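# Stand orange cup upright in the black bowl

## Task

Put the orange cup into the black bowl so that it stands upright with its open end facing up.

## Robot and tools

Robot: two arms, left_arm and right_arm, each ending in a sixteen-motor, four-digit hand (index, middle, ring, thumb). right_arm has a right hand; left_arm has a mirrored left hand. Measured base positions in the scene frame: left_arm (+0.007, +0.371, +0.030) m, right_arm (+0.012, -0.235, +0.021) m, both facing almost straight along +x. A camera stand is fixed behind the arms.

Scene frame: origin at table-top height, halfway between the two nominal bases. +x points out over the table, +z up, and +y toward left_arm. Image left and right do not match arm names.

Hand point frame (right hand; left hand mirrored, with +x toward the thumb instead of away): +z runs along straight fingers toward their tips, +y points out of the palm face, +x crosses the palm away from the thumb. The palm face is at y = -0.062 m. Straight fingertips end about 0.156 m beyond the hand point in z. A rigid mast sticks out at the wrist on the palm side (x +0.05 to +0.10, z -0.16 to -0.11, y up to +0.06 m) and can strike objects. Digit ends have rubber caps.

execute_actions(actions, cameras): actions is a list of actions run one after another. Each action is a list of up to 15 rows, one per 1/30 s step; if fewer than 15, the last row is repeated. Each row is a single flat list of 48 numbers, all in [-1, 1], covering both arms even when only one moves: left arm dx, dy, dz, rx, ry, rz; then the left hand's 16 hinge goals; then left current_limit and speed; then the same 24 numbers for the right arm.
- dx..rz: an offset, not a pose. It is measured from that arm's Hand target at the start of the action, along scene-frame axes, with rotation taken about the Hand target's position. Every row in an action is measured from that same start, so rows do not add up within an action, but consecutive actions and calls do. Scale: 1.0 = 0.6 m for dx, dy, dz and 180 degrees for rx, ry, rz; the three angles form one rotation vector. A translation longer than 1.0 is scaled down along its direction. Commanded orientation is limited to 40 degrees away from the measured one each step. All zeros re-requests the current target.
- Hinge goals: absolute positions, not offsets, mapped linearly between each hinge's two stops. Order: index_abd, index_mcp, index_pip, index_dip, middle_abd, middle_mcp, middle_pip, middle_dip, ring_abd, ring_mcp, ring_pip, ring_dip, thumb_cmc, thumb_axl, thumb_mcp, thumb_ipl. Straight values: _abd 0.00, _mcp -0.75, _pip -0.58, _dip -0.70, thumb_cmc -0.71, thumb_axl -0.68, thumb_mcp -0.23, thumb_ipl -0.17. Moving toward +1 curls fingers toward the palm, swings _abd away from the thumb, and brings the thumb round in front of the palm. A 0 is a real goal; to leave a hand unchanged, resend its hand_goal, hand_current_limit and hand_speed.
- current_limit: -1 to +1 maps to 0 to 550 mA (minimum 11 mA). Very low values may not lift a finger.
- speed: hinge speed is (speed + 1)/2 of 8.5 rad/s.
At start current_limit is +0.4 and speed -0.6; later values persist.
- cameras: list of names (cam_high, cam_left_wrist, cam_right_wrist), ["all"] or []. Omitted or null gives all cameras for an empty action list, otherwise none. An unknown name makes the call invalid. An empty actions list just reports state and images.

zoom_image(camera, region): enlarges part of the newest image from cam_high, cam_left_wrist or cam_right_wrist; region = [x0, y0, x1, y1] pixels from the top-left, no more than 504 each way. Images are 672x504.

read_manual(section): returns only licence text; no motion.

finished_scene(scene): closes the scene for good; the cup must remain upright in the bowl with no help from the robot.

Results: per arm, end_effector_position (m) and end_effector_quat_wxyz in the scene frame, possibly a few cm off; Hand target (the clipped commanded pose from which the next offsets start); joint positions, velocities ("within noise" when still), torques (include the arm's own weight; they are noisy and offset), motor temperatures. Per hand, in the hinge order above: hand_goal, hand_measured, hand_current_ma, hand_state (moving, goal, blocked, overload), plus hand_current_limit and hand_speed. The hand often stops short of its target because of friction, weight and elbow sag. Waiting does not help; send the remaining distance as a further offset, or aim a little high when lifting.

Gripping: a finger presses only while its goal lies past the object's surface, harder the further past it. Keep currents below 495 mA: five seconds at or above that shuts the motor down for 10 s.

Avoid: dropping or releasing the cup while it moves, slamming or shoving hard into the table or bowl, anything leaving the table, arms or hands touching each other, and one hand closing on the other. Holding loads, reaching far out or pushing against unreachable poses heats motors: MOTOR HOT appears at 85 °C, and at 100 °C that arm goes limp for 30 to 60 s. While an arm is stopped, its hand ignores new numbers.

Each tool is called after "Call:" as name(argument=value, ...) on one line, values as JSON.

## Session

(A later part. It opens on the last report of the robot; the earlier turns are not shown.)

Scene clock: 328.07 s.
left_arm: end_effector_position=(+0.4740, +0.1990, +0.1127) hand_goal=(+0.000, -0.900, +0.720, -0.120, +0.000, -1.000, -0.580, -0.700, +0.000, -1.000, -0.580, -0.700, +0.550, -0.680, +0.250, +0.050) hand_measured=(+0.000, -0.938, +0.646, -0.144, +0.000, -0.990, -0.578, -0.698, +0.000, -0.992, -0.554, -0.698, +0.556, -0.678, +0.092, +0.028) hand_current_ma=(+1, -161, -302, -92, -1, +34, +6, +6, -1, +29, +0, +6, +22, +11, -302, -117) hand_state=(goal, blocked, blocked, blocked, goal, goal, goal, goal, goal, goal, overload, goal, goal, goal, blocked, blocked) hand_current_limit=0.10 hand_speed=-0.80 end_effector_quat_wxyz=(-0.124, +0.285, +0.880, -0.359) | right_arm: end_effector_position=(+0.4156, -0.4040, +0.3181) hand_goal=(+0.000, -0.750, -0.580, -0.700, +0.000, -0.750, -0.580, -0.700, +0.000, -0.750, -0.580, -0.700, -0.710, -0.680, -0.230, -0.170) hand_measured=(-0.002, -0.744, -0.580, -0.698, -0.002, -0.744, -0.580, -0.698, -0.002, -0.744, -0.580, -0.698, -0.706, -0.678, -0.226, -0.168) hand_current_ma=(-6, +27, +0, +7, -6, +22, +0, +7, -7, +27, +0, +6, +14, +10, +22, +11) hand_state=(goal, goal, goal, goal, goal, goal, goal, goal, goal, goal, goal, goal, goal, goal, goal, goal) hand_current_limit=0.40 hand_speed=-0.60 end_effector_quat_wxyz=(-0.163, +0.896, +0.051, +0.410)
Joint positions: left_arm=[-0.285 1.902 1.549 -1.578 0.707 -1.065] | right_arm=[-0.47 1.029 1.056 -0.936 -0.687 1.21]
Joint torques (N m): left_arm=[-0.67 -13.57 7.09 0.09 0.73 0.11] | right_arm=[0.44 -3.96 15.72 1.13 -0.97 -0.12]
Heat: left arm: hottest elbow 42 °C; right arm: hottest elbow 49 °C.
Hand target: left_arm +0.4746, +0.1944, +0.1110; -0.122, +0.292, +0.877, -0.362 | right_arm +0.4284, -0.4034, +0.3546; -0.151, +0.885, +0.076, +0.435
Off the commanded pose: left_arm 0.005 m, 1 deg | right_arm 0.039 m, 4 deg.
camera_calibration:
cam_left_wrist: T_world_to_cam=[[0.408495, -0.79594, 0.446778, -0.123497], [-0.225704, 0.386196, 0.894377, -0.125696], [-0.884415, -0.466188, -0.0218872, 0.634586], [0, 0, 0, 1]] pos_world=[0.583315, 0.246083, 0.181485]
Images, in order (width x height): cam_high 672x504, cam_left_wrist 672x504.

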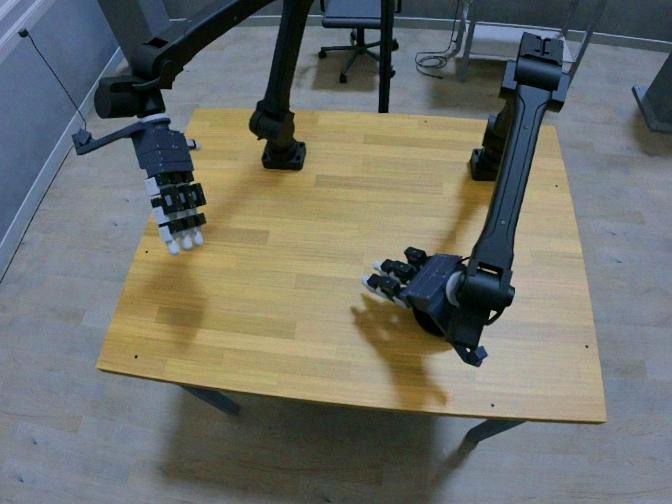

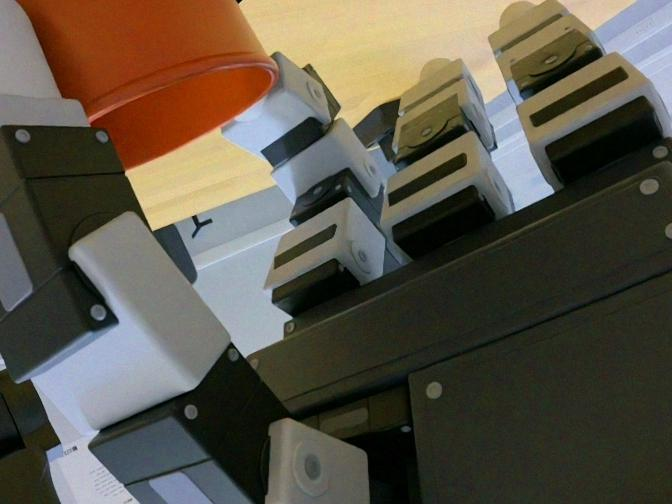

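Call:
execute_actions(actions=[[[0,0,-0.018,0,0,0,0,-0.9,0.72,-0.12,0,-1,-0.58,-0.7,0,-1,-0.58,-0.7,0.55,-0.68,0.25,0.05,0.1,-0.8,0,0,0,0,0,0,0,-0.75,-0.58,-0.7,0,-0.75,-0.58,-0.7,0,-0.75,-0.58,-0.7,-0.71,-0.68,-0.23,-0.17,0.4,-0.6]]], cameras=["cam_left_wrist"])

Scene clock: 336.00 s.
left_arm: end_effector_position=(+0.4741, +0.1990, +0.1006) hand_goal=(+0.000, -0.900, +0.720, -0.120, +0.000, -1.000, -0.580, -0.700, +0.000, -1.000, -0.580, -0.700, +0.550, -0.680, +0.250, +0.050) hand_measured=(+0.000, -0.938, +0.646, -0.144, +0.000, -0.990, -0.578, -0.698, +0.000, -0.992, -0.554, -0.698, +0.556, -0.678, +0.092, +0.028) hand_current_ma=(+1, -161, -302, -92, -1, +34, +6, +6, -1, +29, +0, +6, +22, +11, -302, -117) hand_state=(goal, blocked, blocked, blocked, goal, goal, goal, goal, goal, goal, overload, goal, goal, goal, blocked, blocked) hand_current_limit=0.10 hand_speed=-0.80 end_effector_quat_wxyz=(-0.125, +0.285, +0.880, -0.359) | right_arm: end_effector_position=(+0.4156, -0.4040, +0.3181) hand_goal=(+0.000, -0.750, -0.580, -0.700, +0.000, -0.750, -0.580, -0.700, +0.000, -0.750, -0.580, -0.700, -0.710, -0.680, -0.230, -0.170) hand_measured=(-0.002, -0.744, -0.580, -0.698, -0.002, -0.744, -0.580, -0.698, -0.002, -0.744, -0.580, -0.698, -0.706, -0.678, -0.226, -0.168) hand_current_ma=(-6, +27, +0, +7, -6, +22, +0, +7, -7, +27, +0, +6, +14, +10, +22, +11) hand_state=(goal, goal, goal, goal, goal, goal, goal, goal, goal, goal, goal, goal, goal, goal, goal, goal) hand_current_limit=0.40 hand_speed=-0.60 end_effector_quat_wxyz=(-0.163, +0.896, +0.051, +0.410)
Joint positions: left_arm=[-0.285 1.915 1.534 -1.552 0.707 -1.065] | right_arm=[-0.47 1.029 1.056 -0.936 -0.687 1.21]
Joint torques (N m): left_arm=[-0.73 -13.68 7.16 0.08 0.73 0.11] | right_arm=[0.44 -3.96 15.72 1.14 -0.97 -0.12]
Heat: left arm: hottest elbow 41 °C; right arm: hottest elbow 49 °C.
Hand target: left_arm +0.4747, +0.1944, +0.1003; -0.121, +0.292, +0.877, -0.362 | right_arm +0.4284, -0.4034, +0.3546; -0.151, +0.885, +0.076, +0.435
Off the commanded pose: left_arm 0.005 m, 1 deg | right_arm 0.039 m, 4 deg.
camera_calibration:
cam_left_wrist: T_world_to_cam=[[0.409063, -0.796098, 0.445977, -0.118366], [-0.224541, 0.385893, 0.8948, -0.115378], [-0.884448, -0.46617, -0.0209019, 0.634298], [0, 0, 0, 1]] pos_world=[0.583516, 0.245983, 0.169287]
Images, in order (width x height): cam_left_wrist 672x504.

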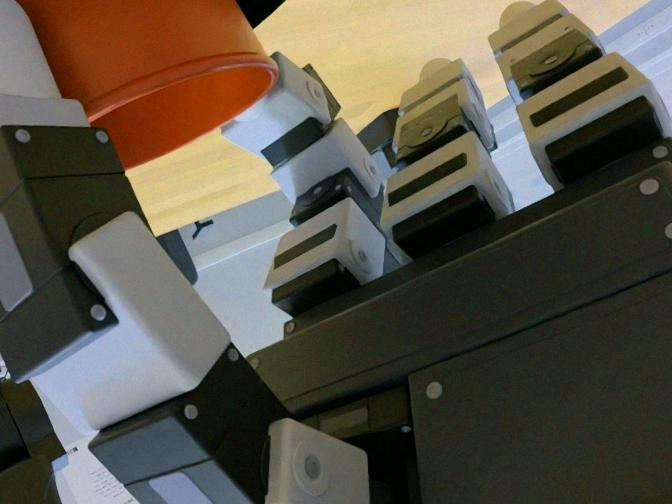

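Call:
execute_actions(actions=[[[0,0,-0.015,0,0,0,0,-0.9,0.72,-0.12,0,-1,-0.58,-0.7,0,-1,-0.58,-0.7,0.55,-0.68,0.25,0.05,0.1,-0.8,0,0,0,0,0,0,0,-0.75,-0.58,-0.7,0,-0.75,-0.58,-0.7,0,-0.75,-0.58,-0.7,-0.71,-0.68,-0.23,-0.17,0.4,-0.6]]], cameras=["cam_left_wrist","cam_high"])

Call:
zoom_image(camera="cam_high", region=[370, 220, 530, 360])

Scene clock: 344.20 s.
left_arm: end_effector_position=(+0.4751, +0.1989, +0.0975) hand_goal=(+0.000, -0.900, +0.720, -0.120, +0.000, -1.000, -0.580, -0.700, +0.000, -1.000, -0.580, -0.700, +0.550, -0.680, +0.250, +0.050) hand_measured=(+0.000, -0.940, +0.654, -0.134, +0.000, -0.990, -0.578, -0.698, +0.000, -0.992, -0.554, -0.698, +0.558, -0.676, +0.092, +0.026) hand_current_ma=(+1, -170, -282, -54, -1, +34, +6, +6, -1, +29, +0, +6, +25, +14, -303, -128) hand_state=(goal, blocked, blocked, goal, goal, goal, goal, goal, goal, goal, overload, goal, goal, goal, blocked, blocked) hand_current_limit=0.10 hand_speed=-0.80 end_effector_quat_wxyz=(-0.122, +0.283, +0.881, -0.358) | right_arm: end_effector_position=(+0.4156, -0.4040, +0.3181) hand_goal=(+0.000, -0.750, -0.580, -0.700, +0.000, -0.750, -0.580, -0.700, +0.000, -0.750, -0.580, -0.700, -0.710, -0.680, -0.230, -0.170) hand_measured=(-0.002, -0.744, -0.580, -0.698, -0.002, -0.744, -0.580, -0.698, -0.002, -0.744, -0.580, -0.698, -0.706, -0.678, -0.226, -0.168) hand_current_ma=(-6, +27, +0, +7, -6, +22, +0, +7, -7, +27, +0, +6, +14, +10, +22, +11) hand_state=(goal, goal, goal, goal, goal, goal, goal, goal, goal, goal, goal, goal, goal, goal, goal, goal) hand_current_limit=0.40 hand_speed=-0.60 end_effector_quat_wxyz=(-0.163, +0.896, +0.051, +0.410)
Joint positions: left_arm=[-0.285 1.916 1.528 -1.535 0.707 -1.074] | right_arm=[-0.47 1.029 1.056 -0.936 -0.687 1.21]
Joint torques (N m): left_arm=[-0.67 -13.22 6.53 0.21 0.72 0.11] | right_arm=[0.44 -3.9 15.72 1.13 -0.97 -0.12]
Heat: left arm: hottest elbow 41 °C; right arm: hottest elbow 49 °C.
Hand target: left_arm +0.4747, +0.1944, +0.0913; -0.121, +0.292, +0.877, -0.362 | right_arm +0.4284, -0.4034, +0.3546; -0.151, +0.885, +0.076, +0.435
Off the commanded pose: left_arm 0.008 m, 1 deg | right_arm 0.039 m, 4 deg.
camera_calibration:
cam_left_wrist: T_world_to_cam=[[0.412322, -0.794019, 0.446681, -0.119508], [-0.231056, 0.383127, 0.89433, -0.108583], [-0.881251, -0.47196, -0.0254911, 0.635146], [0, 0, 0, 1]] pos_world=[0.58391, 0.246473, 0.166682]
Images, in order (width x height): cam_high 672x504, cam_left_wrist 672x504.

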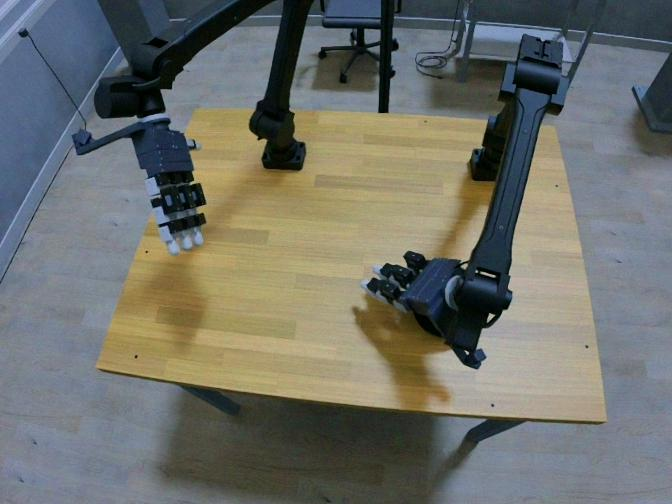

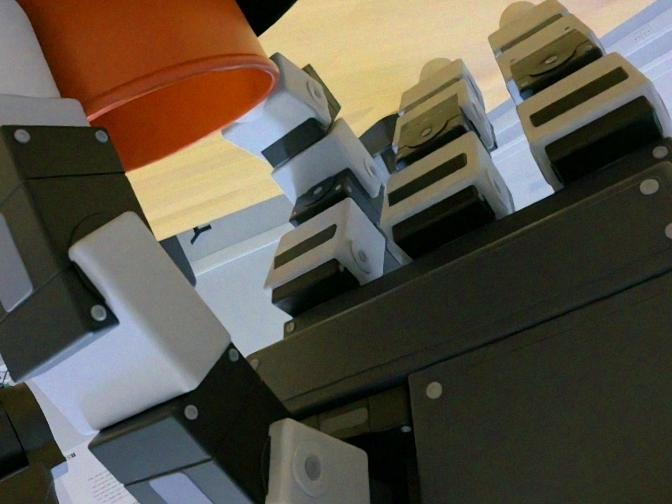

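Scaled by 3.150.

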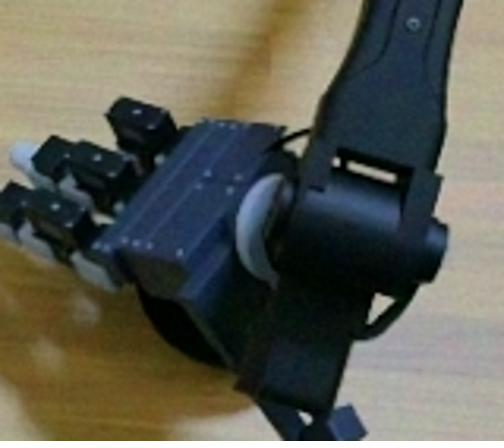

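Call:
execute_actions(actions=[[[0,0,0.01,0,0,0,0,-0.98,0.62,-0.17,0,-1,-0.58,-0.7,0,-1,-0.58,-0.7,0.55,-0.68,0.05,0.02,0.1,-0.93,0,0,0,0,0,0,0,-0.75,-0.58,-0.7,0,-0.75,-0.58,-0.7,0,-0.75,-0.58,-0.7,-0.71,-0.68,-0.23,-0.17,0.4,-0.6]],[[0,0,0.01,0,0,0,0,-1,0.54,-0.22,0,-1,-0.58,-0.7,0,-1,-0.58,-0.7,0.55,-0.68,-0.03,0,0.1,-0.88,0,0,0,0,0,0,0,-0.75,-0.58,-0.7,0,-0.75,-0.58,-0.7,0,-0.75,-0.58,-0.7,-0.71,-0.68,-0.23,-0.17,0.4,-0.6]]], cameras=["cam_left_wrist"])

Scene clock: 357.00 s.
left_arm: end_effector_position=(+0.4758, +0.1986, +0.0973) hand_goal=(+0.000, -1.000, +0.540, -0.220, +0.000, -1.000, -0.580, -0.700, +0.000, -1.000, -0.580, -0.700, +0.550, -0.680, -0.030, +0.000) hand_measured=(+0.000, -0.988, +0.542, -0.218, +0.000, -0.990, -0.578, -0.698, +0.000, -0.992, -0.554, -0.698, +0.554, -0.678, -0.024, +0.002) hand_current_ma=(+1, +46, +9, +8, -1, +34, +6, +6, -1, +29, +0, +6, +11, +11, +22, +10) hand_state=(goal, goal, goal, goal, goal, goal, goal, goal, goal, goal, overload, goal, goal, goal, goal, goal) hand_current_limit=0.10 hand_speed=-0.88 end_effector_quat_wxyz=(-0.120, +0.287, +0.880, -0.359) | right_arm: end_effector_position=(+0.4156, -0.4040, +0.3181) hand_goal=(+0.000, -0.750, -0.580, -0.700, +0.000, -0.750, -0.580, -0.700, +0.000, -0.750, -0.580, -0.700, -0.710, -0.680, -0.230, -0.170) hand_measured=(-0.002, -0.744, -0.580, -0.698, -0.002, -0.744, -0.580, -0.698, -0.002, -0.744, -0.580, -0.698, -0.706, -0.678, -0.226, -0.168) hand_current_ma=(-6, +27, +0, +7, -6, +22, +0, +7, -7, +27, +0, +6, +14, +10, +22, +11) hand_state=(goal, goal, goal, goal, goal, goal, goal, goal, goal, goal, goal, goal, goal, goal, goal, goal) hand_current_limit=0.40 hand_speed=-0.60 end_effector_quat_wxyz=(-0.163, +0.896, +0.051, +0.410)
Joint positions: left_arm=[-0.285 1.916 1.528 -1.535 0.707 -1.065] | right_arm=[-0.47 1.029 1.056 -0.936 -0.687 1.21]
Joint torques (N m): left_arm=[-0.32 -14.1 7.92 -1.02 0.72 0.1] | right_arm=[0.44 -3.9 15.72 1.13 -0.97 -0.12]
Heat: left arm: hottest elbow 40 °C; right arm: hottest elbow 50 °C.
Hand target: left_arm +0.4747, +0.1944, +0.1033; -0.121, +0.292, +0.877, -0.362 | right_arm +0.4284, -0.4034, +0.3546; -0.151, +0.885, +0.076, +0.435
Off the commanded pose: left_arm 0.007 m, 1 deg | right_arm 0.039 m, 4 deg.
camera_calibration:
cam_left_wrist: T_world_to_cam=[[0.404743, -0.794992, 0.451853, -0.116702], [-0.233153, 0.388085, 0.891644, -0.107834], [-0.884207, -0.466237, -0.0282806, 0.636183], [0, 0, 0, 1]] pos_world=[0.58461, 0.245684, 0.166873]
Images, in order (width x height): cam_left_wrist 672x504.

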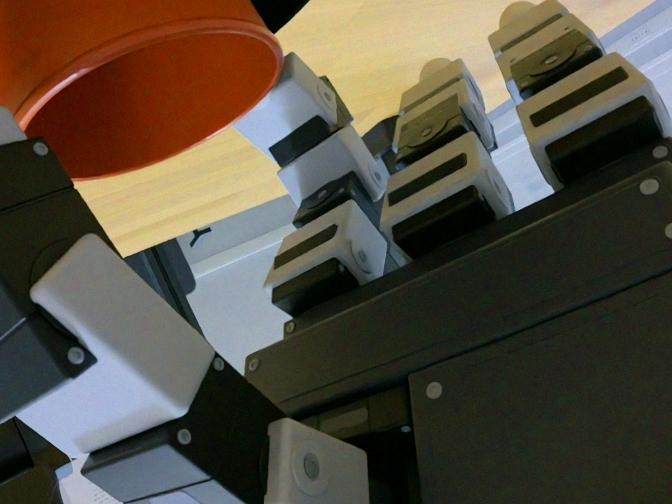

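Call:
execute_actions(actions=[[[0.007,-0.003,0.06,0,0,0,0,-1,0.52,-0.25,0,-1,-0.58,-0.7,0,-1,-0.58,-0.7,0.55,-0.68,-0.06,0,0.1,-0.88,0,0,0,0,0,0,0,-0.75,-0.58,-0.7,0,-0.75,-0.58,-0.7,0,-0.75,-0.58,-0.7,-0.71,-0.68,-0.23,-0.17,0.4,-0.6]],[[0.004,0,0.07,0,0,0,0,-1,0.5,-0.25,0,-1,-0.58,-0.7,0,-1,-0.58,-0.7,0.55,-0.68,-0.08,0,0.1,-0.88,0,0,0,0,0,0,0,-0.75,-0.58,-0.7,0,-0.75,-0.58,-0.7,0,-0.75,-0.58,-0.7,-0.71,-0.68,-0.23,-0.17,0.4,-0.6]],[[0.004,0,0.08,0,0,0,0,-1,0.42,-0.33,0,-1,-0.58,-0.7,0,-1,-0.58,-0.7,0.55,-0.68,-0.17,-0.1,0.1,-0.88,0,0,0,0,0,0,0,-0.75,-0.58,-0.7,0,-0.75,-0.58,-0.7,0,-0.75,-0.58,-0.7,-0.71,-0.68,-0.23,-0.17,0.4,-0.6]]], cameras=["cam_left_wrist","cam_high"])

Call:
zoom_image(camera="cam_high", region=[370, 220, 530, 360])

Scene clock: 369.03 s.
left_arm: end_effector_position=(+0.4794, +0.1995, +0.2113) hand_goal=(+0.000, -1.000, +0.420, -0.330, +0.000, -1.000, -0.580, -0.700, +0.000, -1.000, -0.580, -0.700, +0.550, -0.680, -0.170, -0.100) hand_measured=(+0.000, -0.988, +0.422, -0.328, +0.000, -0.990, -0.578, -0.698, +0.000, -0.992, -0.552, -0.698, +0.552, -0.678, -0.164, -0.096) hand_current_ma=(+1, +46, +9, +8, -1, +41, +6, +6, -1, +33, +0, +6, +7, +10, +30, +15) hand_state=(goal, goal, goal, goal, goal, goal, goal, goal, goal, goal, overload, goal, goal, goal, goal, goal) hand_current_limit=0.10 hand_speed=-0.88 end_effector_quat_wxyz=(-0.080, +0.280, +0.890, -0.350) | right_arm: end_effector_position=(+0.4156, -0.4040, +0.3181) hand_goal=(+0.000, -0.750, -0.580, -0.700, +0.000, -0.750, -0.580, -0.700, +0.000, -0.750, -0.580, -0.700, -0.710, -0.680, -0.230, -0.170) hand_measured=(-0.002, -0.744, -0.580, -0.698, -0.002, -0.744, -0.580, -0.698, -0.002, -0.744, -0.580, -0.698, -0.706, -0.678, -0.226, -0.168) hand_current_ma=(-6, +27, +0, +7, -6, +22, +0, +7, -7, +27, +0, +6, +14, +10, +22, +11) hand_state=(goal, goal, goal, goal, goal, goal, goal, goal, goal, goal, goal, goal, goal, goal, goal, goal) hand_current_limit=0.40 hand_speed=-0.60 end_effector_quat_wxyz=(-0.163, +0.896, +0.051, +0.410)
Joint positions: left_arm=[-0.285 1.783 1.66 -1.687 0.702 -1.127] | right_arm=[-0.47 1.029 1.056 -0.936 -0.687 1.21]
Joint torques (N m): left_arm=[-1.2 -13.74 11.89 -0.84 0.59 -0.22] | right_arm=[0.38 -3.9 15.72 1.14 -0.97 -0.12]
Heat: left arm: hottest elbow 41 °C; right arm: hottest elbow 50 °C.
Hand target: left_arm +0.4837, +0.1926, +0.2292; -0.122, +0.292, +0.877, -0.362 | right_arm +0.4284, -0.4034, +0.3546; -0.151, +0.885, +0.076, +0.435
Off the commanded pose: left_arm 0.020 m, 5 deg | right_arm 0.039 m, 4 deg.
joint sent to its limit (left arm) — joint 4 (wrist pitch), lower limit. The joint targets are off in orientation, not in position.
camera_calibration:
cam_left_wrist: T_world_to_cam=[[0.404957, -0.776742, 0.482371, -0.179091], [-0.315862, 0.376243, 0.871018, -0.162658], [-0.858045, -0.505087, -0.0929808, 0.651836], [0, 0, 0, 1]] pos_world=[0.580451, 0.251326, 0.288675]
Images, in order (width x height): cam_high 672x504, cam_left_wrist 672x504.

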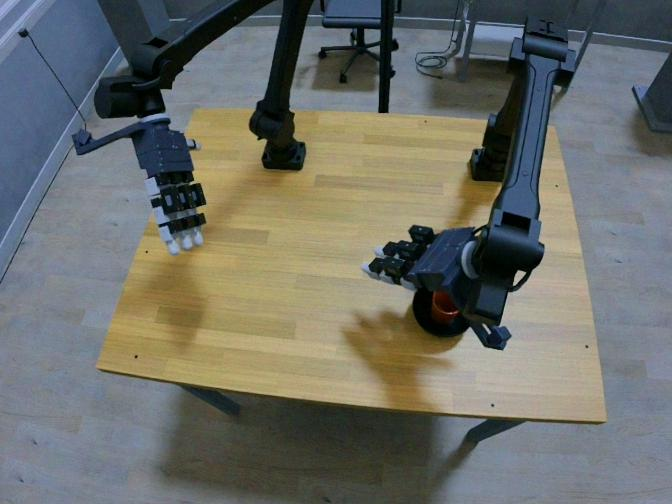

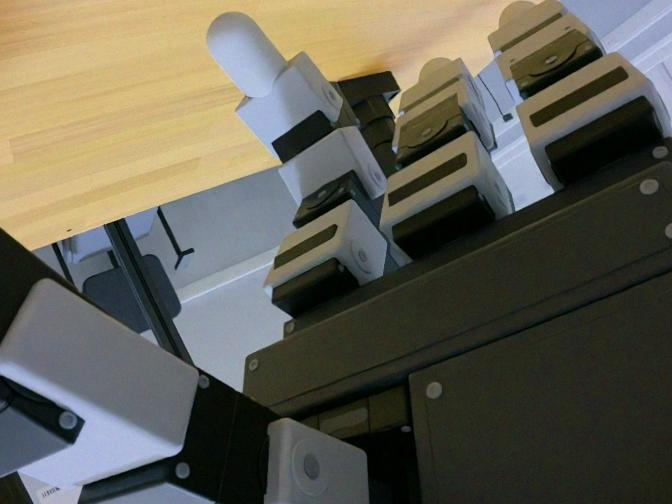

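Scaled by 3.150.

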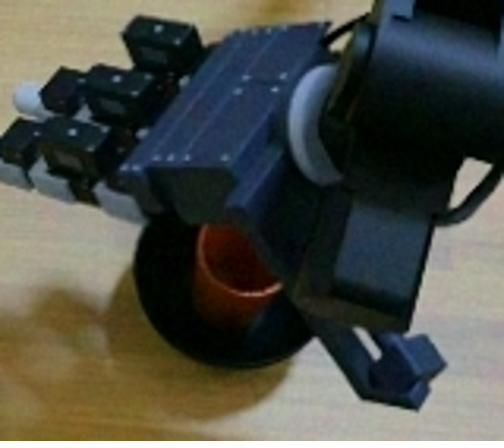

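Call:
finished_scene(scene=3)

The scene is finished: the task was done.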